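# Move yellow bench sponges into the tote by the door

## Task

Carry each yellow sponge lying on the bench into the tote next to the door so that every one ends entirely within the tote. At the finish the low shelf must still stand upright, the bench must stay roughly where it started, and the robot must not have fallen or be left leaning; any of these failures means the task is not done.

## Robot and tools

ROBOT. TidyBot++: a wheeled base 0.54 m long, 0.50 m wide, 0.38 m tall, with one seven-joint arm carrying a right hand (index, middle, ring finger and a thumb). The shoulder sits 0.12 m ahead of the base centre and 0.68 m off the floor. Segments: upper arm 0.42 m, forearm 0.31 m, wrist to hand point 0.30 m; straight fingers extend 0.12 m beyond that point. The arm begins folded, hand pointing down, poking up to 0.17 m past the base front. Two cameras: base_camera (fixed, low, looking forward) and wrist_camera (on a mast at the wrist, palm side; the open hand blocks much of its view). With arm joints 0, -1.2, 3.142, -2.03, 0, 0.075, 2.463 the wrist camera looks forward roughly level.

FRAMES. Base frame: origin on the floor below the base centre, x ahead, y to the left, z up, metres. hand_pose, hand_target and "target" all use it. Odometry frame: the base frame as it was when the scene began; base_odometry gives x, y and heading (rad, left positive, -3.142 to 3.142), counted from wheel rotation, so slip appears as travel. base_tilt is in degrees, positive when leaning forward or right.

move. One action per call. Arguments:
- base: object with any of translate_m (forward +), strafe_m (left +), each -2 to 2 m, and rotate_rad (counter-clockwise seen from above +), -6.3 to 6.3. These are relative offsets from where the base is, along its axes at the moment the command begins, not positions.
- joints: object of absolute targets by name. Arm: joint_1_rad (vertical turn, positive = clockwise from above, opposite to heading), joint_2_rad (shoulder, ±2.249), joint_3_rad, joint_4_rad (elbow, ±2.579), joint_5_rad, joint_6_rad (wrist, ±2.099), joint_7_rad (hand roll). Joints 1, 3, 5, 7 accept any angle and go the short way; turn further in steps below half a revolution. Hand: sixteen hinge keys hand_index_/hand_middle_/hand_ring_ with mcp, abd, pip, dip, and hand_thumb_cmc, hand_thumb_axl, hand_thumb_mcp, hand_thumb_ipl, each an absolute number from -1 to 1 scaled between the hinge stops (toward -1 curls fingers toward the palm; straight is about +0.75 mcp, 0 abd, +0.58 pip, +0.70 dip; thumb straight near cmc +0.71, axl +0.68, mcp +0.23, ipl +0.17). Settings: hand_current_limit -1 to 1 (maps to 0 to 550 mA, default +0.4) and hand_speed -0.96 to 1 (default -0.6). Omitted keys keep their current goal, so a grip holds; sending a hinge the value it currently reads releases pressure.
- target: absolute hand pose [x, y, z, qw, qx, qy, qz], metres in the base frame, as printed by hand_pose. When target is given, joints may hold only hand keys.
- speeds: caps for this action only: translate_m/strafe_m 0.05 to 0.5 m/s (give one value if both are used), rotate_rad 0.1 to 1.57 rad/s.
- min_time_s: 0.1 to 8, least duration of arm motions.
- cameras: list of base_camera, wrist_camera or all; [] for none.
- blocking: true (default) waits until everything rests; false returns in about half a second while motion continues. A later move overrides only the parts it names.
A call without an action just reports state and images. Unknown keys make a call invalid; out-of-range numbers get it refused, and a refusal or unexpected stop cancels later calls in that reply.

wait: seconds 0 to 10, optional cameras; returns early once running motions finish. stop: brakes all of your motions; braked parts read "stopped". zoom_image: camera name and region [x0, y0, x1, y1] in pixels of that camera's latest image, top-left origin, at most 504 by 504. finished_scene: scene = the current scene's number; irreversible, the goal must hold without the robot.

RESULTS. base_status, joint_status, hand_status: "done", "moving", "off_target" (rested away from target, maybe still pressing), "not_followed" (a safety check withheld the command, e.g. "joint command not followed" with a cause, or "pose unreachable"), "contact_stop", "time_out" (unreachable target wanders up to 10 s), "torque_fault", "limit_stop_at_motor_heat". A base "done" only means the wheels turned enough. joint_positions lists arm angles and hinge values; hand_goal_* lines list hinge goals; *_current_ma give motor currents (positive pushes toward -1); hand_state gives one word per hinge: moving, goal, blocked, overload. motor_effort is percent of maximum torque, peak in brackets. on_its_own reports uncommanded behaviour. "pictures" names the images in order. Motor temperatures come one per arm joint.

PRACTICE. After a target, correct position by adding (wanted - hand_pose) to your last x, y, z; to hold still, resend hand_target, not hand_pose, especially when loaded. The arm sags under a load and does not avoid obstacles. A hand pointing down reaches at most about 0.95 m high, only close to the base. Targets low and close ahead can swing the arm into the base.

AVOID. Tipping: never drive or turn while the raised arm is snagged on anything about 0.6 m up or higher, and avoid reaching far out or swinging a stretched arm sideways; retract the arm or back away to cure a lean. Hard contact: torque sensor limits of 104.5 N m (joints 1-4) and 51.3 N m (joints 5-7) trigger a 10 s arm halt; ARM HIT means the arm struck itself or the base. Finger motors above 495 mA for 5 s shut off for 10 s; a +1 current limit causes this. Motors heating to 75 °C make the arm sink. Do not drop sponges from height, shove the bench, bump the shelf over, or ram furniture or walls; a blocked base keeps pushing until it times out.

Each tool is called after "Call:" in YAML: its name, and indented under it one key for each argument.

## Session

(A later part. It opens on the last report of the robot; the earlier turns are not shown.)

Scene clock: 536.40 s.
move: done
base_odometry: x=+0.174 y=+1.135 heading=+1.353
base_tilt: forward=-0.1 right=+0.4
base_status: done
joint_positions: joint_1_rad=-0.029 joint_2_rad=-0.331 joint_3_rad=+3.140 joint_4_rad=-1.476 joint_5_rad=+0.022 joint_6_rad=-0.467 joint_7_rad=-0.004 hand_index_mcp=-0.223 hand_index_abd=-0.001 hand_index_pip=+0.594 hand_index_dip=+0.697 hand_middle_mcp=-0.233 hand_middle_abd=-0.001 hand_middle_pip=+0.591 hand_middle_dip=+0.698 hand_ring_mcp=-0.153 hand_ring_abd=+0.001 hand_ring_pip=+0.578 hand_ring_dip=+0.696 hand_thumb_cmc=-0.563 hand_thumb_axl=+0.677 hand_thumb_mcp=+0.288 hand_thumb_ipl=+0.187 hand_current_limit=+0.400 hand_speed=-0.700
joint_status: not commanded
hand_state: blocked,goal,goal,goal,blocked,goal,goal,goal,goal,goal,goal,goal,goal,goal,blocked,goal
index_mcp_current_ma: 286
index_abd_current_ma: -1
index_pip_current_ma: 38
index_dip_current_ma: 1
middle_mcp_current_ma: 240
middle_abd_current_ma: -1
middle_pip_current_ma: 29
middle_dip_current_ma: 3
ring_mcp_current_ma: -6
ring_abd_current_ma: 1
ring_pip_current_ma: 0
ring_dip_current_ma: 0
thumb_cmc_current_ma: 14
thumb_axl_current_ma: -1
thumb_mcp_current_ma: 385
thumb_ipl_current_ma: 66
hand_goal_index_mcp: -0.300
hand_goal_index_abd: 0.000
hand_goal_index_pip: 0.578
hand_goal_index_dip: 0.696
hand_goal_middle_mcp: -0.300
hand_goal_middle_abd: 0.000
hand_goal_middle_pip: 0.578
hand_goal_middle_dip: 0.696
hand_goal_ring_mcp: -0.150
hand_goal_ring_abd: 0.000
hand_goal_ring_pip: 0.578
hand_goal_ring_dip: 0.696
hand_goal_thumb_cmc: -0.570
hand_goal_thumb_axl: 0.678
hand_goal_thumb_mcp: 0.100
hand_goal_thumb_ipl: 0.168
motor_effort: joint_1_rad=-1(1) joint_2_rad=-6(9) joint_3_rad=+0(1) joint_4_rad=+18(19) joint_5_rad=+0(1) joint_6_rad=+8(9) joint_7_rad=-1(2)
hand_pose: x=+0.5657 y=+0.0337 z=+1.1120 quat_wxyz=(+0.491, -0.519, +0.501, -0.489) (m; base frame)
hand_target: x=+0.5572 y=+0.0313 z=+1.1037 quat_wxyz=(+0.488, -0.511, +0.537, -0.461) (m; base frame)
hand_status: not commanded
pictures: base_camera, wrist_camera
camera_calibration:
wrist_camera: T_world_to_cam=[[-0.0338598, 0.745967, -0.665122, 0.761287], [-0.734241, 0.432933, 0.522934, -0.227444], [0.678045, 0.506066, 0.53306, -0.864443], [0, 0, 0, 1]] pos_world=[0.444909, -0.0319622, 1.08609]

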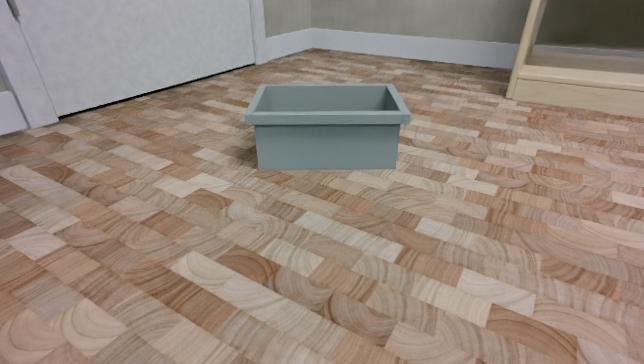

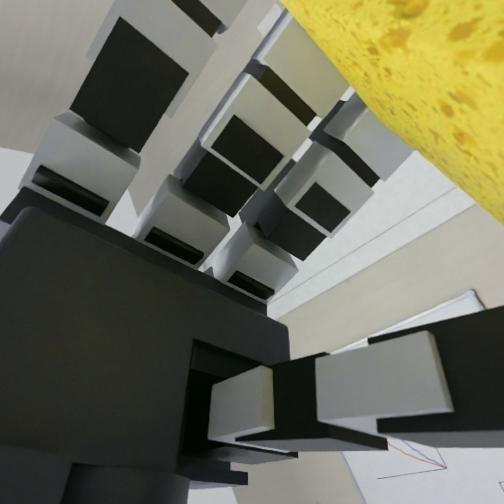

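Call:
move:
  joints: {"joint_2_rad": 0.5, "joint_4_rad": -1.6, "joint_6_rad": -0.6, "joint_7_rad": 1.52}
  min_time_s: 2.5

Call:
move:
  joints: {"joint_2_rad": 0.95, "joint_4_rad": -1.72, "joint_6_rad": -0.42, "joint_7_rad": 1.52}
  min_time_s: 1.5

Call:
move:
  base: {"translate_m": 0.31, "strafe_m": 0.11}
  speeds: {"translate_m": 0.3}
  cameras: ["all"]

Scene clock: 585.47 s.
move: done
base_odometry: x=+0.174 y=+1.135 heading=+1.353
base_tilt: forward=-0.1 right=+0.4
base_status: not commanded
joint_positions: joint_1_rad=-0.029 joint_2_rad=+0.484 joint_3_rad=+3.140 joint_4_rad=-1.579 joint_5_rad=+0.022 joint_6_rad=-0.522 joint_7_rad=+1.451 hand_index_mcp=-0.223 hand_index_abd=-0.001 hand_index_pip=+0.596 hand_index_dip=+0.697 hand_middle_mcp=-0.233 hand_middle_abd=-0.001 hand_middle_pip=+0.592 hand_middle_dip=+0.698 hand_ring_mcp=-0.145 hand_ring_abd=+0.001 hand_ring_pip=+0.578 hand_ring_dip=+0.696 hand_thumb_cmc=-0.559 hand_thumb_axl=+0.677 hand_thumb_mcp=+0.288 hand_thumb_ipl=+0.187 hand_current_limit=+0.400 hand_speed=-0.700
joint_status: all done
hand_state: blocked,goal,goal,goal,blocked,goal,goal,goal,goal,goal,goal,goal,goal,goal,blocked,goal
index_mcp_current_ma: 286
index_abd_current_ma: -1
index_pip_current_ma: 44
index_dip_current_ma: 2
middle_mcp_current_ma: 240
middle_abd_current_ma: -1
middle_pip_current_ma: 31
middle_dip_current_ma: 3
ring_mcp_current_ma: 10
ring_abd_current_ma: 1
ring_pip_current_ma: 0
ring_dip_current_ma: 0
thumb_cmc_current_ma: 25
thumb_axl_current_ma: -1
thumb_mcp_current_ma: 385
thumb_ipl_current_ma: 66
hand_goal_index_mcp: -0.300
hand_goal_index_abd: 0.000
hand_goal_index_pip: 0.578
hand_goal_index_dip: 0.696
hand_goal_middle_mcp: -0.300
hand_goal_middle_abd: 0.000
hand_goal_middle_pip: 0.578
hand_goal_middle_dip: 0.696
hand_goal_ring_mcp: -0.150
hand_goal_ring_abd: 0.000
hand_goal_ring_pip: 0.578
hand_goal_ring_dip: 0.696
hand_goal_thumb_cmc: -0.570
hand_goal_thumb_axl: 0.678
hand_goal_thumb_mcp: 0.100
hand_goal_thumb_ipl: 0.168
motor_effort: joint_1_rad=+0(1) joint_2_rad=-29(33) joint_3_rad=+0(1) joint_4_rad=+15(19) joint_5_rad=+1(2) joint_6_rad=+5(9) joint_7_rad=+0(1)
hand_pose: x=+0.7265 y=-0.0657 z=+0.6343 quat_wxyz=(+0.013, -0.961, +0.036, -0.275) (m; base frame)
hand_target: x=+0.6985 y=-0.0783 z=+0.6098 quat_wxyz=(+0.000, -0.976, +0.011, -0.219) (m; base frame)
hand_status: not commanded
pictures: none

Scene clock: 587.27 s.
move: done
base_odometry: x=+0.174 y=+1.135 heading=+1.353
base_tilt: forward=-0.1 right=+0.4
base_status: not commanded
joint_positions: joint_1_rad=-0.029 joint_2_rad=+0.928 joint_3_rad=+3.140 joint_4_rad=-1.702 joint_5_rad=+0.022 joint_6_rad=-0.488 joint_7_rad=+1.453 hand_index_mcp=-0.223 hand_index_abd=-0.001 hand_index_pip=+0.597 hand_index_dip=+0.697 hand_middle_mcp=-0.233 hand_middle_abd=-0.001 hand_middle_pip=+0.592 hand_middle_dip=+0.698 hand_ring_mcp=-0.143 hand_ring_abd=+0.001 hand_ring_pip=+0.578 hand_ring_dip=+0.696 hand_thumb_cmc=-0.559 hand_thumb_axl=+0.677 hand_thumb_mcp=+0.288 hand_thumb_ipl=+0.187 hand_current_limit=+0.400 hand_speed=-0.700
joint_status: all done
hand_state: blocked,goal,goal,goal,blocked,goal,goal,goal,goal,goal,goal,goal,goal,goal,blocked,goal
index_mcp_current_ma: 286
index_abd_current_ma: -1
index_pip_current_ma: 45
index_dip_current_ma: 2
middle_mcp_current_ma: 240
middle_abd_current_ma: -1
middle_pip_current_ma: 32
middle_dip_current_ma: 3
ring_mcp_current_ma: 15
ring_abd_current_ma: 1
ring_pip_current_ma: 0
ring_dip_current_ma: 0
thumb_cmc_current_ma: 25
thumb_axl_current_ma: -1
thumb_mcp_current_ma: 385
thumb_ipl_current_ma: 66
hand_goal_index_mcp: -0.300
hand_goal_index_abd: 0.000
hand_goal_index_pip: 0.578
hand_goal_index_dip: 0.696
hand_goal_middle_mcp: -0.300
hand_goal_middle_abd: 0.000
hand_goal_middle_pip: 0.578
hand_goal_middle_dip: 0.696
hand_goal_ring_mcp: -0.150
hand_goal_ring_abd: 0.000
hand_goal_ring_pip: 0.578
hand_goal_ring_dip: 0.696
hand_goal_thumb_cmc: -0.570
hand_goal_thumb_axl: 0.678
hand_goal_thumb_mcp: 0.100
hand_goal_thumb_ipl: 0.168
motor_effort: joint_1_rad=-1(1) joint_2_rad=-32(35) joint_3_rad=+0(1) joint_4_rad=+7(15) joint_5_rad=+0(2) joint_6_rad=+0(5) joint_7_rad=-1(2)
hand_pose: x=+0.5883 y=-0.0696 z=+0.3587 quat_wxyz=(-0.004, -0.999, +0.034, -0.012) (m; base frame)
hand_target: x=+0.5953 y=-0.0789 z=+0.3449 quat_wxyz=(-0.004, -1.000, +0.009, -0.026) (m; base frame)
hand_status: not commanded
pictures: none

Scene clock: 589.27 s.
move: done
base_odometry: x=+0.134 y=+1.462 heading=+1.354
base_tilt: forward=-0.1 right=+0.4
base_status: done
joint_positions: joint_1_rad=-0.027 joint_2_rad=+0.928 joint_3_rad=+3.140 joint_4_rad=-1.705 joint_5_rad=+0.022 joint_6_rad=-0.484 joint_7_rad=+1.454 hand_index_mcp=-0.223 hand_index_abd=-0.001 hand_index_pip=+0.597 hand_index_dip=+0.697 hand_middle_mcp=-0.233 hand_middle_abd=-0.001 hand_middle_pip=+0.592 hand_middle_dip=+0.698 hand_ring_mcp=-0.143 hand_ring_abd=+0.001 hand_ring_pip=+0.578 hand_ring_dip=+0.696 hand_thumb_cmc=-0.559 hand_thumb_axl=+0.677 hand_thumb_mcp=+0.288 hand_thumb_ipl=+0.187 hand_current_limit=+0.400 hand_speed=-0.700
joint_status: not commanded
hand_state: blocked,goal,goal,goal,blocked,goal,goal,goal,goal,goal,goal,goal,goal,goal,blocked,goal
index_mcp_current_ma: 286
index_abd_current_ma: -1
index_pip_current_ma: 45
index_dip_current_ma: 2
middle_mcp_current_ma: 240
middle_abd_current_ma: -1
middle_pip_current_ma: 32
middle_dip_current_ma: 3
ring_mcp_current_ma: 15
ring_abd_current_ma: 1
ring_pip_current_ma: 0
ring_dip_current_ma: 0
thumb_cmc_current_ma: 25
thumb_axl_current_ma: -1
thumb_mcp_current_ma: 385
thumb_ipl_current_ma: 66
hand_goal_index_mcp: -0.300
hand_goal_index_abd: 0.000
hand_goal_index_pip: 0.578
hand_goal_index_dip: 0.696
hand_goal_middle_mcp: -0.300
hand_goal_middle_abd: 0.000
hand_goal_middle_pip: 0.578
hand_goal_middle_dip: 0.696
hand_goal_ring_mcp: -0.150
hand_goal_ring_abd: 0.000
hand_goal_ring_pip: 0.578
hand_goal_ring_dip: 0.696
hand_goal_thumb_cmc: -0.570
hand_goal_thumb_axl: 0.678
hand_goal_thumb_mcp: 0.100
hand_goal_thumb_ipl: 0.168
motor_effort: joint_1_rad=+0(1) joint_2_rad=-32(34) joint_3_rad=+0(1) joint_4_rad=+7(8) joint_5_rad=+1(1) joint_6_rad=+0(1) joint_7_rad=-1(1)
hand_pose: x=+0.5874 y=-0.0706 z=+0.3582 quat_wxyz=(-0.004, -0.999, +0.035, -0.012) (m; base frame)
hand_target: x=+0.5953 y=-0.0789 z=+0.3449 quat_wxyz=(-0.004, -1.000, +0.009, -0.026) (m; base frame)
hand_status: not commanded
pictures: base_camera, wrist_camera
camera_calibration:
wrist_camera: T_world_to_cam=[[-0.800638, -0.598682, -0.023615, 0.464111], [-0.422189, 0.535764, 0.731241, -0.0227958], [-0.425129, 0.59543, -0.68171, 0.664777], [0, 0, 0, 1]] pos_world=[0.644577, -0.10576, 0.480815]

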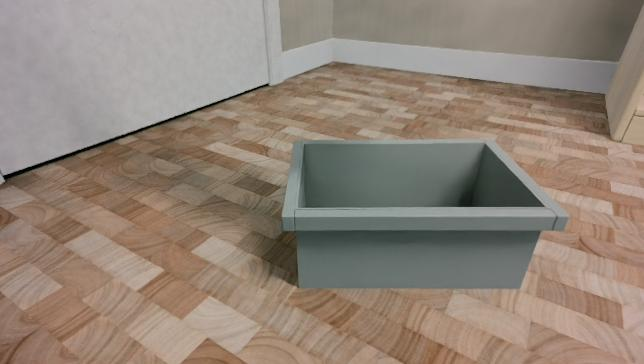

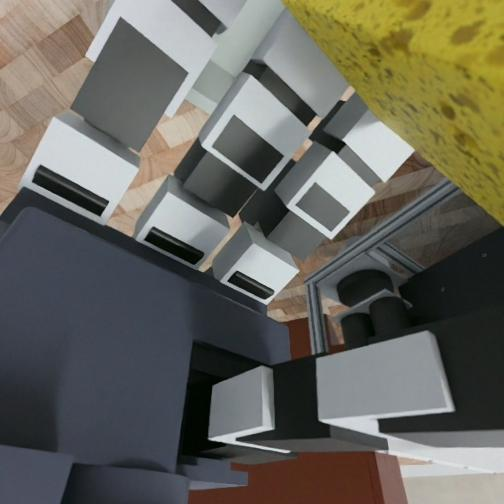

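Call:
move:
  base: {"translate_m": 0.03, "strafe_m": 0.01}
  speeds: {"translate_m": 0.2}

Call:
move:
  joints: {"joint_2_rad": 1.26, "joint_4_rad": -1.625, "joint_6_rad": -0.23}
  min_time_s: 1.5
  cameras: ["base_camera"]

Scene clock: 622.23 s.
move: done
base_odometry: x=+0.130 y=+1.493 heading=+1.354
base_tilt: forward=-0.1 right=+0.5
base_status: done
joint_positions: joint_1_rad=-0.026 joint_2_rad=+0.928 joint_3_rad=+3.140 joint_4_rad=-1.707 joint_5_rad=+0.022 joint_6_rad=-0.481 joint_7_rad=+1.454 hand_index_mcp=-0.223 hand_index_abd=-0.001 hand_index_pip=+0.597 hand_index_dip=+0.697 hand_middle_mcp=-0.233 hand_middle_abd=-0.001 hand_middle_pip=+0.592 hand_middle_dip=+0.698 hand_ring_mcp=-0.143 hand_ring_abd=+0.001 hand_ring_pip=+0.578 hand_ring_dip=+0.696 hand_thumb_cmc=-0.559 hand_thumb_axl=+0.677 hand_thumb_mcp=+0.288 hand_thumb_ipl=+0.187 hand_current_limit=+0.400 hand_speed=-0.700
joint_status: not commanded
hand_state: blocked,goal,goal,goal,blocked,goal,goal,goal,goal,goal,goal,goal,goal,goal,blocked,goal
index_mcp_current_ma: 286
index_abd_current_ma: -1
index_pip_current_ma: 45
index_dip_current_ma: 2
middle_mcp_current_ma: 240
middle_abd_current_ma: -1
middle_pip_current_ma: 32
middle_dip_current_ma: 3
ring_mcp_current_ma: 15
ring_abd_current_ma: 1
ring_pip_current_ma: 0
ring_dip_current_ma: 0
thumb_cmc_current_ma: 25
thumb_axl_current_ma: -1
thumb_mcp_current_ma: 385
thumb_ipl_current_ma: 66
hand_goal_index_mcp: -0.300
hand_goal_index_abd: 0.000
hand_goal_index_pip: 0.578
hand_goal_index_dip: 0.696
hand_goal_middle_mcp: -0.300
hand_goal_middle_abd: 0.000
hand_goal_middle_pip: 0.578
hand_goal_middle_dip: 0.696
hand_goal_ring_mcp: -0.150
hand_goal_ring_abd: 0.000
hand_goal_ring_pip: 0.578
hand_goal_ring_dip: 0.696
hand_goal_thumb_cmc: -0.570
hand_goal_thumb_axl: 0.678
hand_goal_thumb_mcp: 0.100
hand_goal_thumb_ipl: 0.168
motor_effort: joint_1_rad=+0(1) joint_2_rad=-32(33) joint_3_rad=+0(1) joint_4_rad=+6(8) joint_5_rad=+0(1) joint_6_rad=+0(1) joint_7_rad=+0(1)
hand_pose: x=+0.5874 y=-0.0710 z=+0.3579 quat_wxyz=(-0.004, -0.999, +0.035, -0.013) (m; base frame)
hand_target: x=+0.5953 y=-0.0789 z=+0.3449 quat_wxyz=(-0.004, -1.000, +0.009, -0.026) (m; base frame)
hand_status: not commanded
pictures: none

Scene clock: 624.07 s.
move: done
base_odometry: x=+0.130 y=+1.493 heading=+1.354
base_tilt: forward=-0.2 right=+0.4
base_status: not commanded
joint_positions: joint_1_rad=-0.026 joint_2_rad=+1.234 joint_3_rad=+3.140 joint_4_rad=-1.645 joint_5_rad=+0.022 joint_6_rad=-0.300 joint_7_rad=+1.454 hand_index_mcp=-0.223 hand_index_abd=-0.001 hand_index_pip=+0.597 hand_index_dip=+0.697 hand_middle_mcp=-0.233 hand_middle_abd=-0.001 hand_middle_pip=+0.592 hand_middle_dip=+0.698 hand_ring_mcp=-0.143 hand_ring_abd=+0.001 hand_ring_pip=+0.578 hand_ring_dip=+0.696 hand_thumb_cmc=-0.559 hand_thumb_axl=+0.677 hand_thumb_mcp=+0.288 hand_thumb_ipl=+0.187 hand_current_limit=+0.400 hand_speed=-0.700
joint_status: all done
hand_state: blocked,goal,goal,goal,blocked,goal,goal,goal,goal,goal,goal,goal,goal,goal,blocked,goal
index_mcp_current_ma: 286
index_abd_current_ma: -1
index_pip_current_ma: 45
index_dip_current_ma: 2
middle_mcp_current_ma: 240
middle_abd_current_ma: -1
middle_pip_current_ma: 32
middle_dip_current_ma: 3
ring_mcp_current_ma: 15
ring_abd_current_ma: 1
ring_pip_current_ma: 0
ring_dip_current_ma: 0
thumb_cmc_current_ma: 25
thumb_axl_current_ma: -1
thumb_mcp_current_ma: 385
thumb_ipl_current_ma: 66
hand_goal_index_mcp: -0.300
hand_goal_index_abd: 0.000
hand_goal_index_pip: 0.578
hand_goal_index_dip: 0.696
hand_goal_middle_mcp: -0.300
hand_goal_middle_abd: 0.000
hand_goal_middle_pip: 0.578
hand_goal_middle_dip: 0.696
hand_goal_ring_mcp: -0.150
hand_goal_ring_abd: 0.000
hand_goal_ring_pip: 0.578
hand_goal_ring_dip: 0.696
hand_goal_thumb_cmc: -0.570
hand_goal_thumb_axl: 0.678
hand_goal_thumb_mcp: 0.100
hand_goal_thumb_ipl: 0.168
motor_effort: joint_1_rad=+0(1) joint_2_rad=-33(36) joint_3_rad=+0(1) joint_4_rad=+3(7) joint_5_rad=+1(1) joint_6_rad=-1(1) joint_7_rad=+0(2)
hand_pose: x=+0.5575 y=-0.0707 z=+0.2175 quat_wxyz=(-0.004, -0.999, +0.035, +0.019) (m; base frame)
hand_target: x=+0.5832 y=-0.0780 z=+0.2048 quat_wxyz=(-0.002, -1.000, +0.009, -0.013) (m; base frame)
hand_status: not commanded
pictures: base_camera

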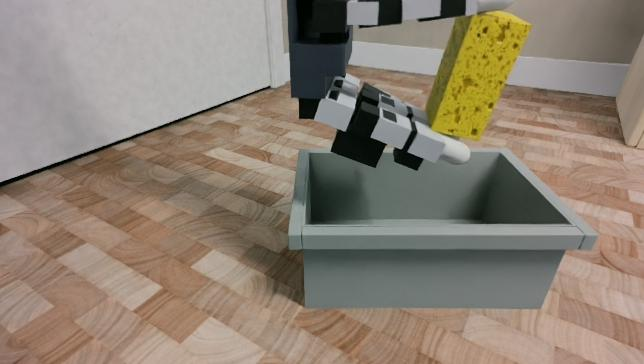

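Call:
move:
  joints: {"joint_2_rad": 1.42, "joint_4_rad": -1.52, "joint_6_rad": -0.12}
  min_time_s: 1.2
  cameras: ["base_camera"]

Scene clock: 631.80 s.
move: done
base_odometry: x=+0.130 y=+1.493 heading=+1.354
base_tilt: forward=-0.1 right=+0.5
base_status: not commanded
joint_positions: joint_1_rad=-0.026 joint_2_rad=+1.389 joint_3_rad=+3.140 joint_4_rad=-1.540 joint_5_rad=+0.022 joint_6_rad=-0.190 joint_7_rad=+1.454 hand_index_mcp=-0.223 hand_index_abd=-0.001 hand_index_pip=+0.597 hand_index_dip=+0.697 hand_middle_mcp=-0.233 hand_middle_abd=-0.001 hand_middle_pip=+0.592 hand_middle_dip=+0.698 hand_ring_mcp=-0.143 hand_ring_abd=+0.001 hand_ring_pip=+0.578 hand_ring_dip=+0.696 hand_thumb_cmc=-0.559 hand_thumb_axl=+0.677 hand_thumb_mcp=+0.288 hand_thumb_ipl=+0.187 hand_current_limit=+0.400 hand_speed=-0.700
joint_status: all done
hand_state: blocked,goal,goal,goal,blocked,goal,goal,goal,goal,goal,goal,goal,goal,goal,blocked,goal
index_mcp_current_ma: 286
index_abd_current_ma: -1
index_pip_current_ma: 45
index_dip_current_ma: 2
middle_mcp_current_ma: 240
middle_abd_current_ma: -1
middle_pip_current_ma: 32
middle_dip_current_ma: 3
ring_mcp_current_ma: 15
ring_abd_current_ma: 1
ring_pip_current_ma: 0
ring_dip_current_ma: 0
thumb_cmc_current_ma: 25
thumb_axl_current_ma: -1
thumb_mcp_current_ma: 385
thumb_ipl_current_ma: 66
hand_goal_index_mcp: -0.300
hand_goal_index_abd: 0.000
hand_goal_index_pip: 0.578
hand_goal_index_dip: 0.696
hand_goal_middle_mcp: -0.300
hand_goal_middle_abd: 0.000
hand_goal_middle_pip: 0.578
hand_goal_middle_dip: 0.696
hand_goal_ring_mcp: -0.150
hand_goal_ring_abd: 0.000
hand_goal_ring_pip: 0.578
hand_goal_ring_dip: 0.696
hand_goal_thumb_cmc: -0.570
hand_goal_thumb_axl: 0.678
hand_goal_thumb_mcp: 0.100
hand_goal_thumb_ipl: 0.168
motor_effort: joint_1_rad=+0(1) joint_2_rad=-34(36) joint_3_rad=+0(1) joint_4_rad=+2(4) joint_5_rad=+0(1) joint_6_rad=-1(1) joint_7_rad=+0(1)
hand_pose: x=+0.5774 y=-0.0695 z=+0.1489 quat_wxyz=(-0.001, -0.999, +0.035, -0.012) (m; base frame)
hand_target: x=+0.5984 y=-0.0772 z=+0.1347 quat_wxyz=(+0.000, -0.999, +0.009, -0.041) (m; base frame)
hand_status: not commanded
pictures: base_camera

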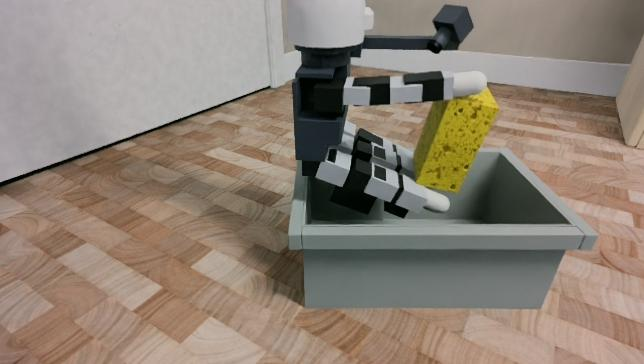

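Call:
move:
  joints: {"joint_2_rad": 1.475, "joint_4_rad": -1.47, "joint_6_rad": -0.1}
  min_time_s: 1.0

Call:
move:
  joints: {"hand_thumb_mcp": 0.45, "hand_speed": -0.75}
  cameras: ["base_camera"]

Scene clock: 647.57 s.
move: done
base_odometry: x=+0.130 y=+1.493 heading=+1.354
base_tilt: forward=-0.1 right=+0.4
base_status: not commanded
joint_positions: joint_1_rad=-0.026 joint_2_rad=+1.440 joint_3_rad=+3.140 joint_4_rad=-1.491 joint_5_rad=+0.022 joint_6_rad=-0.171 joint_7_rad=+1.454 hand_index_mcp=-0.223 hand_index_abd=-0.001 hand_index_pip=+0.597 hand_index_dip=+0.697 hand_middle_mcp=-0.233 hand_middle_abd=-0.001 hand_middle_pip=+0.592 hand_middle_dip=+0.698 hand_ring_mcp=-0.143 hand_ring_abd=+0.001 hand_ring_pip=+0.578 hand_ring_dip=+0.696 hand_thumb_cmc=-0.559 hand_thumb_axl=+0.677 hand_thumb_mcp=+0.288 hand_thumb_ipl=+0.187 hand_current_limit=+0.400 hand_speed=-0.700
joint_status: all done
hand_state: blocked,goal,goal,goal,blocked,goal,goal,goal,goal,goal,goal,goal,goal,goal,blocked,goal
index_mcp_current_ma: 286
index_abd_current_ma: -1
index_pip_current_ma: 45
index_dip_current_ma: 2
middle_mcp_current_ma: 240
middle_abd_current_ma: -1
middle_pip_current_ma: 32
middle_dip_current_ma: 3
ring_mcp_current_ma: 15
ring_abd_current_ma: 1
ring_pip_current_ma: 0
ring_dip_current_ma: 0
thumb_cmc_current_ma: 25
thumb_axl_current_ma: -1
thumb_mcp_current_ma: 385
thumb_ipl_current_ma: 66
hand_goal_index_mcp: -0.300
hand_goal_index_abd: 0.000
hand_goal_index_pip: 0.578
hand_goal_index_dip: 0.696
hand_goal_middle_mcp: -0.300
hand_goal_middle_abd: 0.000
hand_goal_middle_pip: 0.578
hand_goal_middle_dip: 0.696
hand_goal_ring_mcp: -0.150
hand_goal_ring_abd: 0.000
hand_goal_ring_pip: 0.578
hand_goal_ring_dip: 0.696
hand_goal_thumb_cmc: -0.570
hand_goal_thumb_axl: 0.678
hand_goal_thumb_mcp: 0.100
hand_goal_thumb_ipl: 0.168
motor_effort: joint_1_rad=+0(1) joint_2_rad=-35(36) joint_3_rad=+0(1) joint_4_rad=+3(4) joint_5_rad=+0(1) joint_6_rad=+0(1) joint_7_rad=+0(2)
hand_pose: x=+0.5849 y=-0.0691 z=+0.1269 quat_wxyz=(+0.000, -0.999, +0.035, -0.020) (m; base frame)
hand_target: x=+0.6042 y=-0.0770 z=+0.1115 quat_wxyz=(+0.000, -0.999, +0.008, -0.048) (m; base frame)
hand_status: not commanded
pictures: none

Scene clock: 648.37 s.
move: done
base_odometry: x=+0.130 y=+1.493 heading=+1.354
base_tilt: forward=-0.2 right=+0.4
base_status: not commanded
joint_positions: joint_1_rad=-0.026 joint_2_rad=+1.440 joint_3_rad=+3.140 joint_4_rad=-1.491 joint_5_rad=+0.022 joint_6_rad=-0.170 joint_7_rad=+1.454 hand_index_mcp=-0.278 hand_index_abd=-0.001 hand_index_pip=+0.586 hand_index_dip=+0.697 hand_middle_mcp=-0.280 hand_middle_abd=-0.001 hand_middle_pip=+0.584 hand_middle_dip=+0.698 hand_ring_mcp=-0.143 hand_ring_abd=+0.001 hand_ring_pip=+0.578 hand_ring_dip=+0.696 hand_thumb_cmc=-0.567 hand_thumb_axl=+0.677 hand_thumb_mcp=+0.439 hand_thumb_ipl=+0.169 hand_current_limit=+0.400 hand_speed=-0.750
joint_status: all done
hand_state: blocked,goal,goal,goal,blocked,goal,goal,goal,goal,goal,goal,goal,goal,goal,goal,goal
index_mcp_current_ma: 61
index_abd_current_ma: -1
index_pip_current_ma: 15
index_dip_current_ma: 2
middle_mcp_current_ma: 54
middle_abd_current_ma: -1
middle_pip_current_ma: 12
middle_dip_current_ma: 3
ring_mcp_current_ma: 15
ring_abd_current_ma: 1
ring_pip_current_ma: 0
ring_dip_current_ma: 0
thumb_cmc_current_ma: 5
thumb_axl_current_ma: -1
thumb_mcp_current_ma: -33
thumb_ipl_current_ma: 2
hand_goal_index_mcp: -0.300
hand_goal_index_abd: 0.000
hand_goal_index_pip: 0.578
hand_goal_index_dip: 0.696
hand_goal_middle_mcp: -0.300
hand_goal_middle_abd: 0.000
hand_goal_middle_pip: 0.578
hand_goal_middle_dip: 0.696
hand_goal_ring_mcp: -0.150
hand_goal_ring_abd: 0.000
hand_goal_ring_pip: 0.578
hand_goal_ring_dip: 0.696
hand_goal_thumb_cmc: -0.570
hand_goal_thumb_axl: 0.678
hand_goal_thumb_mcp: 0.450
hand_goal_thumb_ipl: 0.168
on_its_own: hand_index_mcp moved -0.055 toward your old target -0.300; hand_middle_mcp moved -0.047 toward your old target -0.300
motor_effort: joint_1_rad=+1(1) joint_2_rad=-35(35) joint_3_rad=+0(1) joint_4_rad=+2(4) joint_5_rad=+0(1) joint_6_rad=+0(1) joint_7_rad=+0(1)
hand_pose: x=+0.5850 y=-0.0691 z=+0.1269 quat_wxyz=(+0.000, -0.999, +0.035, -0.020) (m; base frame)
hand_target: x=+0.6042 y=-0.0770 z=+0.1115 quat_wxyz=(+0.000, -0.999, +0.008, -0.048) (m; base frame)
hand_status: not commanded
pictures: base_camera

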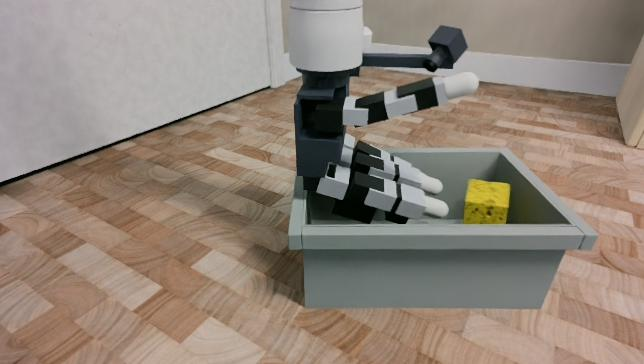

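Call:
move:
  joints: {"joint_2_rad": 1.26, "joint_4_rad": -1.625, "joint_6_rad": -0.23}
  min_time_s: 1

Call:
move:
  joints: {"joint_2_rad": 0.95, "joint_4_rad": -1.72, "joint_6_rad": -0.42}
  min_time_s: 1
  cameras: ["base_camera"]

Call:
zoom_image:
  camera: "base_camera"
  region: [270, 120, 610, 320]

Scene clock: 658.47 s.
move: done
base_odometry: x=+0.130 y=+1.493 heading=+1.354
base_tilt: forward=-0.1 right=+0.4
base_status: not commanded
joint_positions: joint_1_rad=-0.026 joint_2_rad=+1.263 joint_3_rad=+3.140 joint_4_rad=-1.605 joint_5_rad=+0.022 joint_6_rad=-0.174 joint_7_rad=+1.454 hand_index_mcp=-0.279 hand_index_abd=-0.001 hand_index_pip=+0.585 hand_index_dip=+0.697 hand_middle_mcp=-0.281 hand_middle_abd=-0.001 hand_middle_pip=+0.584 hand_middle_dip=+0.698 hand_ring_mcp=-0.143 hand_ring_abd=+0.001 hand_ring_pip=+0.578 hand_ring_dip=+0.696 hand_thumb_cmc=-0.567 hand_thumb_axl=+0.677 hand_thumb_mcp=+0.439 hand_thumb_ipl=+0.169 hand_current_limit=+0.400 hand_speed=-0.750
joint_status: all done
hand_state: blocked,goal,goal,goal,goal,goal,goal,goal,goal,goal,goal,goal,goal,goal,goal,goal
index_mcp_current_ma: 57
index_abd_current_ma: -1
index_pip_current_ma: 14
index_dip_current_ma: 2
middle_mcp_current_ma: 51
middle_abd_current_ma: -1
middle_pip_current_ma: 11
middle_dip_current_ma: 3
ring_mcp_current_ma: 15
ring_abd_current_ma: 1
ring_pip_current_ma: 0
ring_dip_current_ma: 0
thumb_cmc_current_ma: 5
thumb_axl_current_ma: -1
thumb_mcp_current_ma: -32
thumb_ipl_current_ma: 2
hand_goal_index_mcp: -0.300
hand_goal_index_abd: 0.000
hand_goal_index_pip: 0.578
hand_goal_index_dip: 0.696
hand_goal_middle_mcp: -0.300
hand_goal_middle_abd: 0.000
hand_goal_middle_pip: 0.578
hand_goal_middle_dip: 0.696
hand_goal_ring_mcp: -0.150
hand_goal_ring_abd: 0.000
hand_goal_ring_pip: 0.578
hand_goal_ring_dip: 0.696
hand_goal_thumb_cmc: -0.570
hand_goal_thumb_axl: 0.678
hand_goal_thumb_mcp: 0.450
hand_goal_thumb_ipl: 0.168
motor_effort: joint_1_rad=+0(1) joint_2_rad=-34(37) joint_3_rad=+0(1) joint_4_rad=+5(5) joint_5_rad=+0(1) joint_6_rad=+1(1) joint_7_rad=+0(1)
hand_pose: x=+0.6065 y=-0.0686 z=+0.2039 quat_wxyz=(+0.002, -0.998, +0.035, -0.050) (m; base frame)
hand_target: x=+0.5832 y=-0.0780 z=+0.2048 quat_wxyz=(-0.002, -1.000, +0.009, -0.013) (m; base frame)
hand_status: not commanded
pictures: none

Scene clock: 660.03 s.
move: done
base_odometry: x=+0.130 y=+1.493 heading=+1.354
base_tilt: forward=-0.2 right=+0.5
base_status: not commanded
joint_positions: joint_1_rad=-0.026 joint_2_rad=+0.952 joint_3_rad=+3.140 joint_4_rad=-1.699 joint_5_rad=+0.022 joint_6_rad=-0.348 joint_7_rad=+1.454 hand_index_mcp=-0.279 hand_index_abd=-0.001 hand_index_pip=+0.585 hand_index_dip=+0.697 hand_middle_mcp=-0.281 hand_middle_abd=-0.001 hand_middle_pip=+0.584 hand_middle_dip=+0.698 hand_ring_mcp=-0.143 hand_ring_abd=+0.001 hand_ring_pip=+0.578 hand_ring_dip=+0.696 hand_thumb_cmc=-0.567 hand_thumb_axl=+0.677 hand_thumb_mcp=+0.439 hand_thumb_ipl=+0.169 hand_current_limit=+0.400 hand_speed=-0.750
joint_status: all done
hand_state: blocked,goal,goal,goal,goal,goal,goal,goal,goal,goal,goal,goal,goal,goal,goal,goal
index_mcp_current_ma: 56
index_abd_current_ma: -1
index_pip_current_ma: 14
index_dip_current_ma: 2
middle_mcp_current_ma: 49
middle_abd_current_ma: -1
middle_pip_current_ma: 11
middle_dip_current_ma: 3
ring_mcp_current_ma: 15
ring_abd_current_ma: 1
ring_pip_current_ma: 0
ring_dip_current_ma: 0
thumb_cmc_current_ma: 5
thumb_axl_current_ma: -1
thumb_mcp_current_ma: -31
thumb_ipl_current_ma: 2
hand_goal_index_mcp: -0.300
hand_goal_index_abd: 0.000
hand_goal_index_pip: 0.578
hand_goal_index_dip: 0.696
hand_goal_middle_mcp: -0.300
hand_goal_middle_abd: 0.000
hand_goal_middle_pip: 0.578
hand_goal_middle_dip: 0.696
hand_goal_ring_mcp: -0.150
hand_goal_ring_abd: 0.000
hand_goal_ring_pip: 0.578
hand_goal_ring_dip: 0.696
hand_goal_thumb_cmc: -0.570
hand_goal_thumb_axl: 0.678
hand_goal_thumb_mcp: 0.450
hand_goal_thumb_ipl: 0.168
motor_effort: joint_1_rad=+0(1) joint_2_rad=-33(37) joint_3_rad=+0(1) joint_4_rad=+7(8) joint_5_rad=+1(1) joint_6_rad=+1(2) joint_7_rad=-1(1)
hand_pose: x=+0.6242 y=-0.0692 z=+0.3464 quat_wxyz=(+0.001, -0.997, +0.035, -0.071) (m; base frame)
hand_target: x=+0.5953 y=-0.0789 z=+0.3449 quat_wxyz=(-0.004, -1.000, +0.009, -0.026) (m; base frame)
hand_status: not commanded
pictures: base_camera

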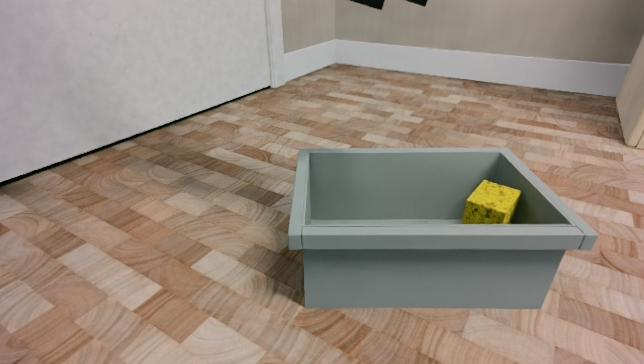

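Scaled by 1.482.

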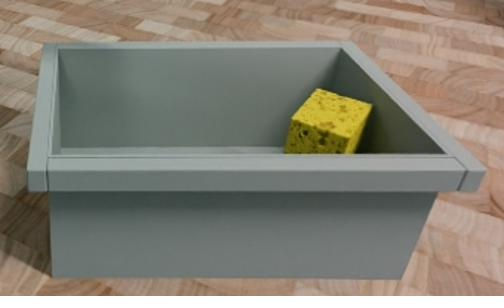

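Call:
move:
  base: {"translate_m": -0.35}
  joints: {"joint_2_rad": 0.3, "joint_4_rad": -1.9, "joint_6_rad": -0.5, "hand_index_mcp": 1, "hand_middle_mcp": 1, "hand_ring_mcp": 1, "hand_thumb_cmc": 1, "hand_speed": -0.5}

Call:
move:
  base: {"rotate_rad": -0.532}
  joints: {"joint_1_rad": 0, "joint_2_rad": -1.2, "joint_3_rad": 3.142, "joint_4_rad": -2.03, "joint_5_rad": 0, "joint_6_rad": -0.2, "joint_7_rad": 2.463, "hand_thumb_mcp": 0.226}

Call:
move:
  base: {"translate_m": -1.906, "strafe_m": -1.307}
  cameras: ["all"]

Scene clock: 699.33 s.
move: done
base_odometry: x=+0.055 y=+1.151 heading=+1.354
base_tilt: forward=-0.1 right=+0.4
base_status: done
joint_positions: joint_1_rad=-0.024 joint_2_rad=+0.303 joint_3_rad=+3.140 joint_4_rad=-1.877 joint_5_rad=+0.022 joint_6_rad=-0.426 joint_7_rad=+1.454 hand_index_mcp=+0.989 hand_index_abd=+0.000 hand_index_pip=+0.580 hand_index_dip=+0.697 hand_middle_mcp=+0.990 hand_middle_abd=+0.000 hand_middle_pip=+0.579 hand_middle_dip=+0.698 hand_ring_mcp=+0.989 hand_ring_abd=+0.001 hand_ring_pip=+0.578 hand_ring_dip=+0.696 hand_thumb_cmc=+0.995 hand_thumb_axl=+0.677 hand_thumb_mcp=+0.439 hand_thumb_ipl=+0.169 hand_current_limit=+0.400 hand_speed=-0.500
joint_status: all done
hand_state: goal,goal,goal,goal,goal,goal,goal,goal,goal,goal,goal,goal,goal,goal,goal,goal
index_mcp_current_ma: -24
index_abd_current_ma: 0
index_pip_current_ma: 2
index_dip_current_ma: 2
middle_mcp_current_ma: -21
middle_abd_current_ma: 0
middle_pip_current_ma: 2
middle_dip_current_ma: 3
ring_mcp_current_ma: -25
ring_abd_current_ma: 1
ring_pip_current_ma: 0
ring_dip_current_ma: 0
thumb_cmc_current_ma: -10
thumb_axl_current_ma: -1
thumb_mcp_current_ma: -31
thumb_ipl_current_ma: 2
hand_goal_index_mcp: 1.000
hand_goal_index_abd: 0.000
hand_goal_index_pip: 0.578
hand_goal_index_dip: 0.696
hand_goal_middle_mcp: 1.000
hand_goal_middle_abd: 0.000
hand_goal_middle_pip: 0.578
hand_goal_middle_dip: 0.696
hand_goal_ring_mcp: 1.000
hand_goal_ring_abd: 0.000
hand_goal_ring_pip: 0.578
hand_goal_ring_dip: 0.696
hand_goal_thumb_cmc: 1.000
hand_goal_thumb_axl: 0.678
hand_goal_thumb_mcp: 0.450
hand_goal_thumb_ipl: 0.168
motor_effort: joint_1_rad=+0(2) joint_2_rad=-23(36) joint_3_rad=+0(1) joint_4_rad=+14(15) joint_5_rad=+0(1) joint_6_rad=+4(5) joint_7_rad=-1(1)
hand_pose: x=+0.6314 y=-0.0708 z=+0.6292 quat_wxyz=(+0.012, -0.964, +0.036, -0.264) (m; base frame)
hand_target: x=+0.6041 y=-0.0792 z=+0.6161 quat_wxyz=(+0.000, -0.976, +0.011, -0.219) (m; base frame)
hand_status: not commanded
pictures: none

Scene clock: 702.10 s.
move: done
base_odometry: x=+0.055 y=+1.151 heading=+0.822
base_tilt: forward=-0.2 right=+0.4
base_status: done
joint_positions: joint_1_rad=-0.008 joint_2_rad=-1.185 joint_3_rad=+3.149 joint_4_rad=-2.003 joint_5_rad=+0.022 joint_6_rad=-0.278 joint_7_rad=+2.393 hand_index_mcp=+1.000 hand_index_abd=+0.001 hand_index_pip=+0.580 hand_index_dip=+0.697 hand_middle_mcp=+1.000 hand_middle_abd=+0.001 hand_middle_pip=+0.579 hand_middle_dip=+0.698 hand_ring_mcp=+1.000 hand_ring_abd=+0.001 hand_ring_pip=+0.578 hand_ring_dip=+0.696 hand_thumb_cmc=+1.000 hand_thumb_axl=+0.677 hand_thumb_mcp=+0.226 hand_thumb_ipl=+0.169 hand_current_limit=+0.400 hand_speed=-0.500
joint_status: all done
hand_state: goal,goal,goal,goal,goal,goal,goal,goal,goal,goal,goal,goal,goal,goal,goal,goal
index_mcp_current_ma: 0
index_abd_current_ma: 1
index_pip_current_ma: 2
index_dip_current_ma: 2
middle_mcp_current_ma: 0
middle_abd_current_ma: 1
middle_pip_current_ma: 2
middle_dip_current_ma: 3
ring_mcp_current_ma: 0
ring_abd_current_ma: 1
ring_pip_current_ma: 0
ring_dip_current_ma: 0
thumb_cmc_current_ma: 0
thumb_axl_current_ma: -1
thumb_mcp_current_ma: 0
thumb_ipl_current_ma: 1
hand_goal_index_mcp: 1.000
hand_goal_index_abd: 0.000
hand_goal_index_pip: 0.578
hand_goal_index_dip: 0.696
hand_goal_middle_mcp: 1.000
hand_goal_middle_abd: 0.000
hand_goal_middle_pip: 0.578
hand_goal_middle_dip: 0.696
hand_goal_ring_mcp: 1.000
hand_goal_ring_abd: 0.000
hand_goal_ring_pip: 0.578
hand_goal_ring_dip: 0.696
hand_goal_thumb_cmc: 1.000
hand_goal_thumb_axl: 0.678
hand_goal_thumb_mcp: 0.226
hand_goal_thumb_ipl: 0.168
motor_effort: joint_1_rad=+0(3) joint_2_rad=+17(25) joint_3_rad=+1(3) joint_4_rad=+14(19) joint_5_rad=+0(2) joint_6_rad=+7(9) joint_7_rad=-1(2)
hand_pose: x=+0.2046 y=-0.0772 z=+1.2354 quat_wxyz=(-0.347, -0.477, -0.210, -0.780) (m; base frame)
hand_target: x=+0.1905 y=-0.0699 z=+1.2461 quat_wxyz=(-0.375, -0.444, -0.212, -0.785) (m; base frame)
hand_status: not commanded
pictures: none

Scene clock: 708.03 s.
move: done
base_odometry: x=-0.285 y=-1.135 heading=+0.822
base_tilt: forward=-0.1 right=+0.4
base_status: done
joint_positions: joint_1_rad=-0.008 joint_2_rad=-1.187 joint_3_rad=+3.148 joint_4_rad=-2.007 joint_5_rad=+0.022 joint_6_rad=-0.276 joint_7_rad=+2.396 hand_index_mcp=+1.000 hand_index_abd=+0.001 hand_index_pip=+0.580 hand_index_dip=+0.697 hand_middle_mcp=+1.000 hand_middle_abd=+0.001 hand_middle_pip=+0.579 hand_middle_dip=+0.698 hand_ring_mcp=+1.000 hand_ring_abd=+0.001 hand_ring_pip=+0.578 hand_ring_dip=+0.696 hand_thumb_cmc=+1.000 hand_thumb_axl=+0.677 hand_thumb_mcp=+0.226 hand_thumb_ipl=+0.169 hand_current_limit=+0.400 hand_speed=-0.500
joint_status: not commanded
hand_state: goal,goal,goal,goal,goal,goal,goal,goal,goal,goal,goal,goal,goal,goal,goal,goal
index_mcp_current_ma: 0
index_abd_current_ma: 1
index_pip_current_ma: 2
index_dip_current_ma: 2
middle_mcp_current_ma: 0
middle_abd_current_ma: 1
middle_pip_current_ma: 2
middle_dip_current_ma: 3
ring_mcp_current_ma: 0
ring_abd_current_ma: 1
ring_pip_current_ma: 0
ring_dip_current_ma: 0
thumb_cmc_current_ma: 0
thumb_axl_current_ma: -1
thumb_mcp_current_ma: 0
thumb_ipl_current_ma: 1
hand_goal_index_mcp: 1.000
hand_goal_index_abd: 0.000
hand_goal_index_pip: 0.578
hand_goal_index_dip: 0.696
hand_goal_middle_mcp: 1.000
hand_goal_middle_abd: 0.000
hand_goal_middle_pip: 0.578
hand_goal_middle_dip: 0.696
hand_goal_ring_mcp: 1.000
hand_goal_ring_abd: 0.000
hand_goal_ring_pip: 0.578
hand_goal_ring_dip: 0.696
hand_goal_thumb_cmc: 1.000
hand_goal_thumb_axl: 0.678
hand_goal_thumb_mcp: 0.226
hand_goal_thumb_ipl: 0.168
motor_effort: joint_1_rad=-1(1) joint_2_rad=+16(18) joint_3_rad=+1(2) joint_4_rad=+14(16) joint_5_rad=+0(1) joint_6_rad=+7(8) joint_7_rad=+0(2)
hand_pose: x=+0.2045 y=-0.0767 z=+1.2344 quat_wxyz=(-0.348, -0.476, -0.210, -0.780) (m; base frame)
hand_target: x=+0.1905 y=-0.0699 z=+1.2461 quat_wxyz=(-0.375, -0.444, -0.212, -0.785) (m; base frame)
hand_status: not commanded
pictures: base_camera, wrist_camera
camera_calibration:
wrist_camera: T_world_to_cam=[[0.0142437, -0.999765, -0.0163243, -0.0319286], [-0.358292, 0.0101386, -0.933555, 1.1798], [0.933501, 0.0191461, -0.358063, 0.381389], [0, 0, 0, 1]] pos_world=[0.0671394, -0.0511848, 1.23744]

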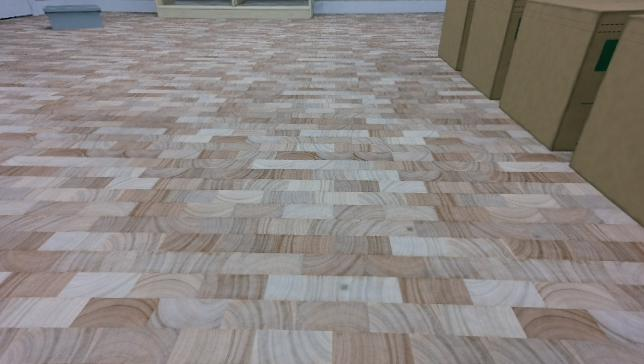

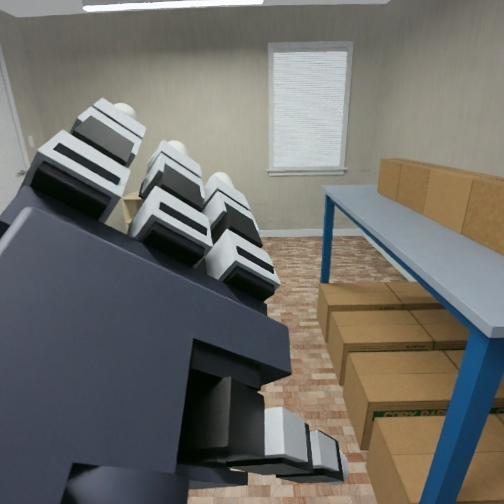

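Call:
move:
  base: {"strafe_m": -1.02}
  speeds: {"strafe_m": 0.3}
  cameras: ["all"]

Scene clock: 782.97 s.
move: done
base_odometry: x=+0.462 y=-1.830 heading=+0.822
base_tilt: forward=-0.2 right=+0.4
base_status: done
joint_positions: joint_1_rad=-0.006 joint_2_rad=-1.187 joint_3_rad=+3.145 joint_4_rad=-2.007 joint_5_rad=+0.022 joint_6_rad=-0.275 joint_7_rad=+2.396 hand_index_mcp=+1.000 hand_index_abd=+0.001 hand_index_pip=+0.580 hand_index_dip=+0.697 hand_middle_mcp=+1.000 hand_middle_abd=+0.001 hand_middle_pip=+0.579 hand_middle_dip=+0.698 hand_ring_mcp=+1.000 hand_ring_abd=+0.001 hand_ring_pip=+0.578 hand_ring_dip=+0.696 hand_thumb_cmc=+1.000 hand_thumb_axl=+0.677 hand_thumb_mcp=+0.226 hand_thumb_ipl=+0.169 hand_current_limit=+0.400 hand_speed=-0.500
joint_status: not commanded
hand_state: goal,goal,goal,goal,goal,goal,goal,goal,goal,goal,goal,goal,goal,goal,goal,goal
index_mcp_current_ma: 0
index_abd_current_ma: 1
index_pip_current_ma: 2
index_dip_current_ma: 2
middle_mcp_current_ma: 0
middle_abd_current_ma: 1
middle_pip_current_ma: 2
middle_dip_current_ma: 3
ring_mcp_current_ma: 0
ring_abd_current_ma: 1
ring_pip_current_ma: 0
ring_dip_current_ma: 0
thumb_cmc_current_ma: 0
thumb_axl_current_ma: -1
thumb_mcp_current_ma: 0
thumb_ipl_current_ma: 1
hand_goal_index_mcp: 1.000
hand_goal_index_abd: 0.000
hand_goal_index_pip: 0.578
hand_goal_index_dip: 0.696
hand_goal_middle_mcp: 1.000
hand_goal_middle_abd: 0.000
hand_goal_middle_pip: 0.578
hand_goal_middle_dip: 0.696
hand_goal_ring_mcp: 1.000
hand_goal_ring_abd: 0.000
hand_goal_ring_pip: 0.578
hand_goal_ring_dip: 0.696
hand_goal_thumb_cmc: 1.000
hand_goal_thumb_axl: 0.678
hand_goal_thumb_mcp: 0.226
hand_goal_thumb_ipl: 0.168
motor_effort: joint_1_rad=-1(2) joint_2_rad=+16(17) joint_3_rad=+1(3) joint_4_rad=+14(15) joint_5_rad=+0(1) joint_6_rad=+7(8) joint_7_rad=+0(2)
hand_pose: x=+0.2044 y=-0.0752 z=+1.2347 quat_wxyz=(-0.349, -0.476, -0.211, -0.779) (m; base frame)
hand_target: x=+0.1905 y=-0.0699 z=+1.2461 quat_wxyz=(-0.375, -0.444, -0.212, -0.785) (m; base frame)
hand_status: not commanded
pictures: base_camera, wrist_camera
camera_calibration:
wrist_camera: T_world_to_cam=[[0.013538, -0.999818, -0.0134657, -0.0338129], [-0.35784, 0.00773053, -0.933751, 1.1799], [0.933685, 0.0174597, -0.35767, 0.381003], [0, 0, 0, 1]] pos_world=[0.0669366, -0.0495802, 1.23755]

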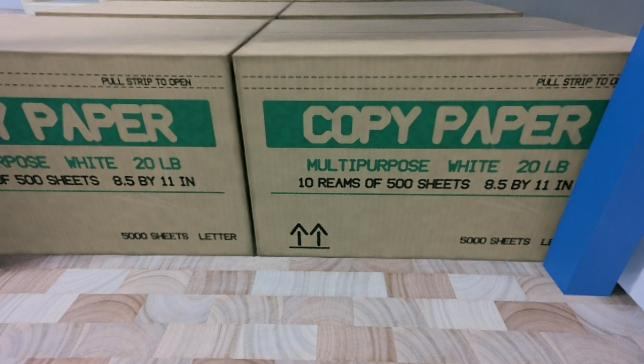

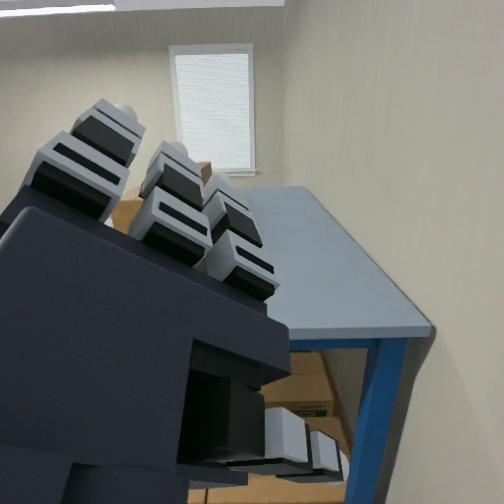

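Call:
move:
  base: {"translate_m": 0.25}
  speeds: {"translate_m": 0.2}
  cameras: ["base_camera"]

Call:
move:
  joints: {"joint_1_rad": 0, "joint_2_rad": -0.2, "joint_4_rad": -0.6, "joint_6_rad": -1.3}
  min_time_s: 2
  cameras: ["wrist_camera"]

Scene clock: 808.50 s.
move: done
base_odometry: x=+0.633 y=-1.647 heading=+0.822
base_tilt: forward=-0.2 right=+0.5
base_status: done
joint_positions: joint_1_rad=-0.006 joint_2_rad=-1.190 joint_3_rad=+3.145 joint_4_rad=-2.011 joint_5_rad=+0.022 joint_6_rad=-0.274 joint_7_rad=+2.396 hand_index_mcp=+1.000 hand_index_abd=+0.001 hand_index_pip=+0.580 hand_index_dip=+0.697 hand_middle_mcp=+1.000 hand_middle_abd=+0.001 hand_middle_pip=+0.579 hand_middle_dip=+0.698 hand_ring_mcp=+1.000 hand_ring_abd=+0.001 hand_ring_pip=+0.578 hand_ring_dip=+0.696 hand_thumb_cmc=+1.000 hand_thumb_axl=+0.677 hand_thumb_mcp=+0.226 hand_thumb_ipl=+0.169 hand_current_limit=+0.400 hand_speed=-0.500
joint_status: not commanded
hand_state: goal,goal,goal,goal,goal,goal,goal,goal,goal,goal,goal,goal,goal,goal,goal,goal
index_mcp_current_ma: 0
index_abd_current_ma: 1
index_pip_current_ma: 2
index_dip_current_ma: 2
middle_mcp_current_ma: 0
middle_abd_current_ma: 1
middle_pip_current_ma: 2
middle_dip_current_ma: 3
ring_mcp_current_ma: 0
ring_abd_current_ma: 1
ring_pip_current_ma: 0
ring_dip_current_ma: 0
thumb_cmc_current_ma: 0
thumb_axl_current_ma: -1
thumb_mcp_current_ma: 0
thumb_ipl_current_ma: 1
hand_goal_index_mcp: 1.000
hand_goal_index_abd: 0.000
hand_goal_index_pip: 0.578
hand_goal_index_dip: 0.696
hand_goal_middle_mcp: 1.000
hand_goal_middle_abd: 0.000
hand_goal_middle_pip: 0.578
hand_goal_middle_dip: 0.696
hand_goal_ring_mcp: 1.000
hand_goal_ring_abd: 0.000
hand_goal_ring_pip: 0.578
hand_goal_ring_dip: 0.696
hand_goal_thumb_cmc: 1.000
hand_goal_thumb_axl: 0.678
hand_goal_thumb_mcp: 0.226
hand_goal_thumb_ipl: 0.168
motor_effort: joint_1_rad=+0(1) joint_2_rad=+16(19) joint_3_rad=+1(2) joint_4_rad=+14(16) joint_5_rad=+0(1) joint_6_rad=+8(8) joint_7_rad=+0(2)
hand_pose: x=+0.2038 y=-0.0752 z=+1.2335 quat_wxyz=(-0.349, -0.475, -0.211, -0.779) (m; base frame)
hand_target: x=+0.1905 y=-0.0699 z=+1.2461 quat_wxyz=(-0.375, -0.444, -0.212, -0.785) (m; base frame)
hand_status: not commanded
pictures: base_camera

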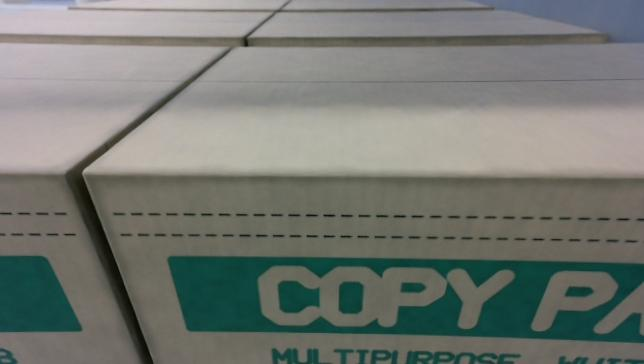

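Scene clock: 811.47 s.
move: done
base_odometry: x=+0.633 y=-1.647 heading=+0.822
base_tilt: forward=-0.1 right=+0.5
base_status: not commanded
joint_positions: joint_1_rad=-0.006 joint_2_rad=-0.209 joint_3_rad=+3.145 joint_4_rad=-0.626 joint_5_rad=+0.022 joint_6_rad=-1.212 joint_7_rad=+2.396 hand_index_mcp=+1.000 hand_index_abd=+0.001 hand_index_pip=+0.580 hand_index_dip=+0.697 hand_middle_mcp=+1.000 hand_middle_abd=+0.001 hand_middle_pip=+0.579 hand_middle_dip=+0.698 hand_ring_mcp=+1.000 hand_ring_abd=+0.001 hand_ring_pip=+0.578 hand_ring_dip=+0.696 hand_thumb_cmc=+1.000 hand_thumb_axl=+0.677 hand_thumb_mcp=+0.226 hand_thumb_ipl=+0.169 hand_current_limit=+0.400 hand_speed=-0.500
joint_status: all done
hand_state: goal,goal,goal,goal,goal,goal,goal,goal,goal,goal,goal,goal,goal,goal,goal,goal
index_mcp_current_ma: 0
index_abd_current_ma: 1
index_pip_current_ma: 2
index_dip_current_ma: 2
middle_mcp_current_ma: 0
middle_abd_current_ma: 1
middle_pip_current_ma: 2
middle_dip_current_ma: 3
ring_mcp_current_ma: 0
ring_abd_current_ma: 1
ring_pip_current_ma: 0
ring_dip_current_ma: 0
thumb_cmc_current_ma: 0
thumb_axl_current_ma: -1
thumb_mcp_current_ma: 0
thumb_ipl_current_ma: 1
hand_goal_index_mcp: 1.000
hand_goal_index_abd: 0.000
hand_goal_index_pip: 0.578
hand_goal_index_dip: 0.696
hand_goal_middle_mcp: 1.000
hand_goal_middle_abd: 0.000
hand_goal_middle_pip: 0.578
hand_goal_middle_dip: 0.696
hand_goal_ring_mcp: 1.000
hand_goal_ring_abd: 0.000
hand_goal_ring_pip: 0.578
hand_goal_ring_dip: 0.696
hand_goal_thumb_cmc: 1.000
hand_goal_thumb_axl: 0.678
hand_goal_thumb_mcp: 0.226
hand_goal_thumb_ipl: 0.168
motor_effort: joint_1_rad=+0(1) joint_2_rad=-3(18) joint_3_rad=+1(2) joint_4_rad=+10(15) joint_5_rad=+0(1) joint_6_rad=+8(9) joint_7_rad=-1(1)
hand_pose: x=+0.4611 y=-0.0783 z=+1.4111 quat_wxyz=(-0.283, -0.667, -0.288, -0.625) (m; base frame)
hand_target: x=+0.4634 y=-0.0699 z=+1.3964 quat_wxyz=(-0.285, -0.678, -0.324, -0.595) (m; base frame)
hand_status: not commanded
pictures: wrist_camera
camera_calibration:
wrist_camera: T_world_to_cam=[[-0.010053, -0.999609, -0.0260943, -0.00927265], [-0.782554, 0.0241101, -0.622115, 1.19399], [0.622501, 0.0141661, -0.782491, 0.947199], [0, 0, 0, 1]] pos_world=[0.344637, -0.0514744, 1.48373]

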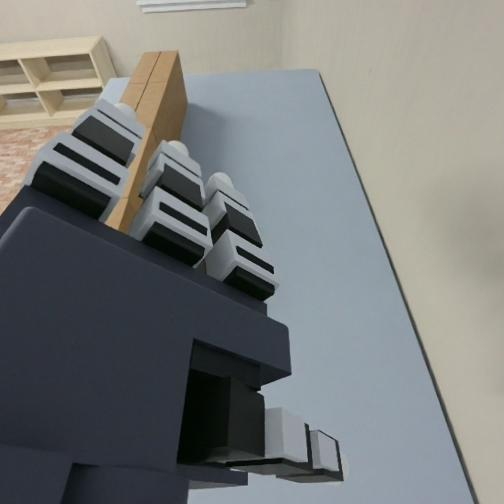

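Call:
move:
  joints: {"joint_1_rad": -0.45}
  cameras: ["wrist_camera"]

Scene clock: 823.03 s.
move: done
base_odometry: x=+0.633 y=-1.647 heading=+0.822
base_tilt: forward=-0.2 right=+0.4
base_status: not commanded
joint_positions: joint_1_rad=-0.432 joint_2_rad=-0.209 joint_3_rad=+3.145 joint_4_rad=-0.626 joint_5_rad=+0.022 joint_6_rad=-1.213 joint_7_rad=+2.396 hand_index_mcp=+1.000 hand_index_abd=+0.001 hand_index_pip=+0.580 hand_index_dip=+0.697 hand_middle_mcp=+1.000 hand_middle_abd=+0.001 hand_middle_pip=+0.579 hand_middle_dip=+0.698 hand_ring_mcp=+1.000 hand_ring_abd=+0.001 hand_ring_pip=+0.578 hand_ring_dip=+0.696 hand_thumb_cmc=+1.000 hand_thumb_axl=+0.677 hand_thumb_mcp=+0.226 hand_thumb_ipl=+0.169 hand_current_limit=+0.400 hand_speed=-0.500
joint_status: all done
hand_state: goal,goal,goal,goal,goal,goal,goal,goal,goal,goal,goal,goal,goal,goal,goal,goal
index_mcp_current_ma: 0
index_abd_current_ma: 1
index_pip_current_ma: 2
index_dip_current_ma: 2
middle_mcp_current_ma: 0
middle_abd_current_ma: 1
middle_pip_current_ma: 2
middle_dip_current_ma: 3
ring_mcp_current_ma: 0
ring_abd_current_ma: 1
ring_pip_current_ma: 0
ring_dip_current_ma: 0
thumb_cmc_current_ma: 0
thumb_axl_current_ma: -1
thumb_mcp_current_ma: 0
thumb_ipl_current_ma: 1
hand_goal_index_mcp: 1.000
hand_goal_index_abd: 0.000
hand_goal_index_pip: 0.578
hand_goal_index_dip: 0.696
hand_goal_middle_mcp: 1.000
hand_goal_middle_abd: 0.000
hand_goal_middle_pip: 0.578
hand_goal_middle_dip: 0.696
hand_goal_ring_mcp: 1.000
hand_goal_ring_abd: 0.000
hand_goal_ring_pip: 0.578
hand_goal_ring_dip: 0.696
hand_goal_thumb_cmc: 1.000
hand_goal_thumb_axl: 0.678
hand_goal_thumb_mcp: 0.226
hand_goal_thumb_ipl: 0.168
motor_effort: joint_1_rad=+0(2) joint_2_rad=-3(3) joint_3_rad=+1(1) joint_4_rad=+10(11) joint_5_rad=+0(1) joint_6_rad=+9(9) joint_7_rad=+0(1)
hand_pose: x=+0.4630 y=+0.0699 z=+1.4107 quat_wxyz=(-0.145, -0.592, -0.423, -0.671) (m; base frame)
hand_target: x=+0.4595 y=+0.0869 z=+1.3964 quat_wxyz=(-0.145, -0.588, -0.467, -0.644) (m; base frame)
hand_status: not commanded
pictures: wrist_camera
camera_calibration:
wrist_camera: T_world_to_cam=[[0.40344, -0.914632, -0.0261572, -0.0583954], [-0.723496, -0.301369, -0.621072, 1.18555], [0.560169, 0.26949, -0.783317, 0.955743], [0, 0, 0, 1]] pos_world=[0.345922, 0.0463148, 1.48343]

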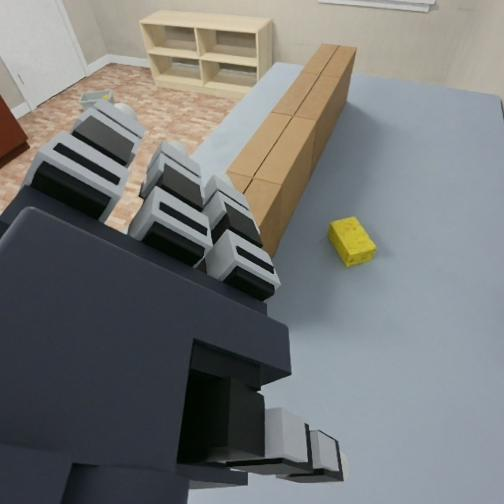

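Call:
zoom_image:
  camera: "wrist_camera"
  region: [220, 150, 430, 320]

Scaled by 2.400 from the camera's 504x504 image, which has a finer 720x720 frame.

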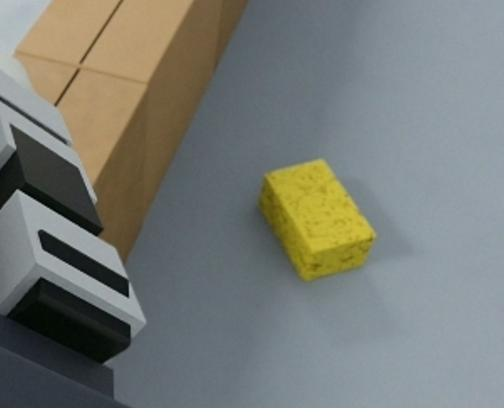

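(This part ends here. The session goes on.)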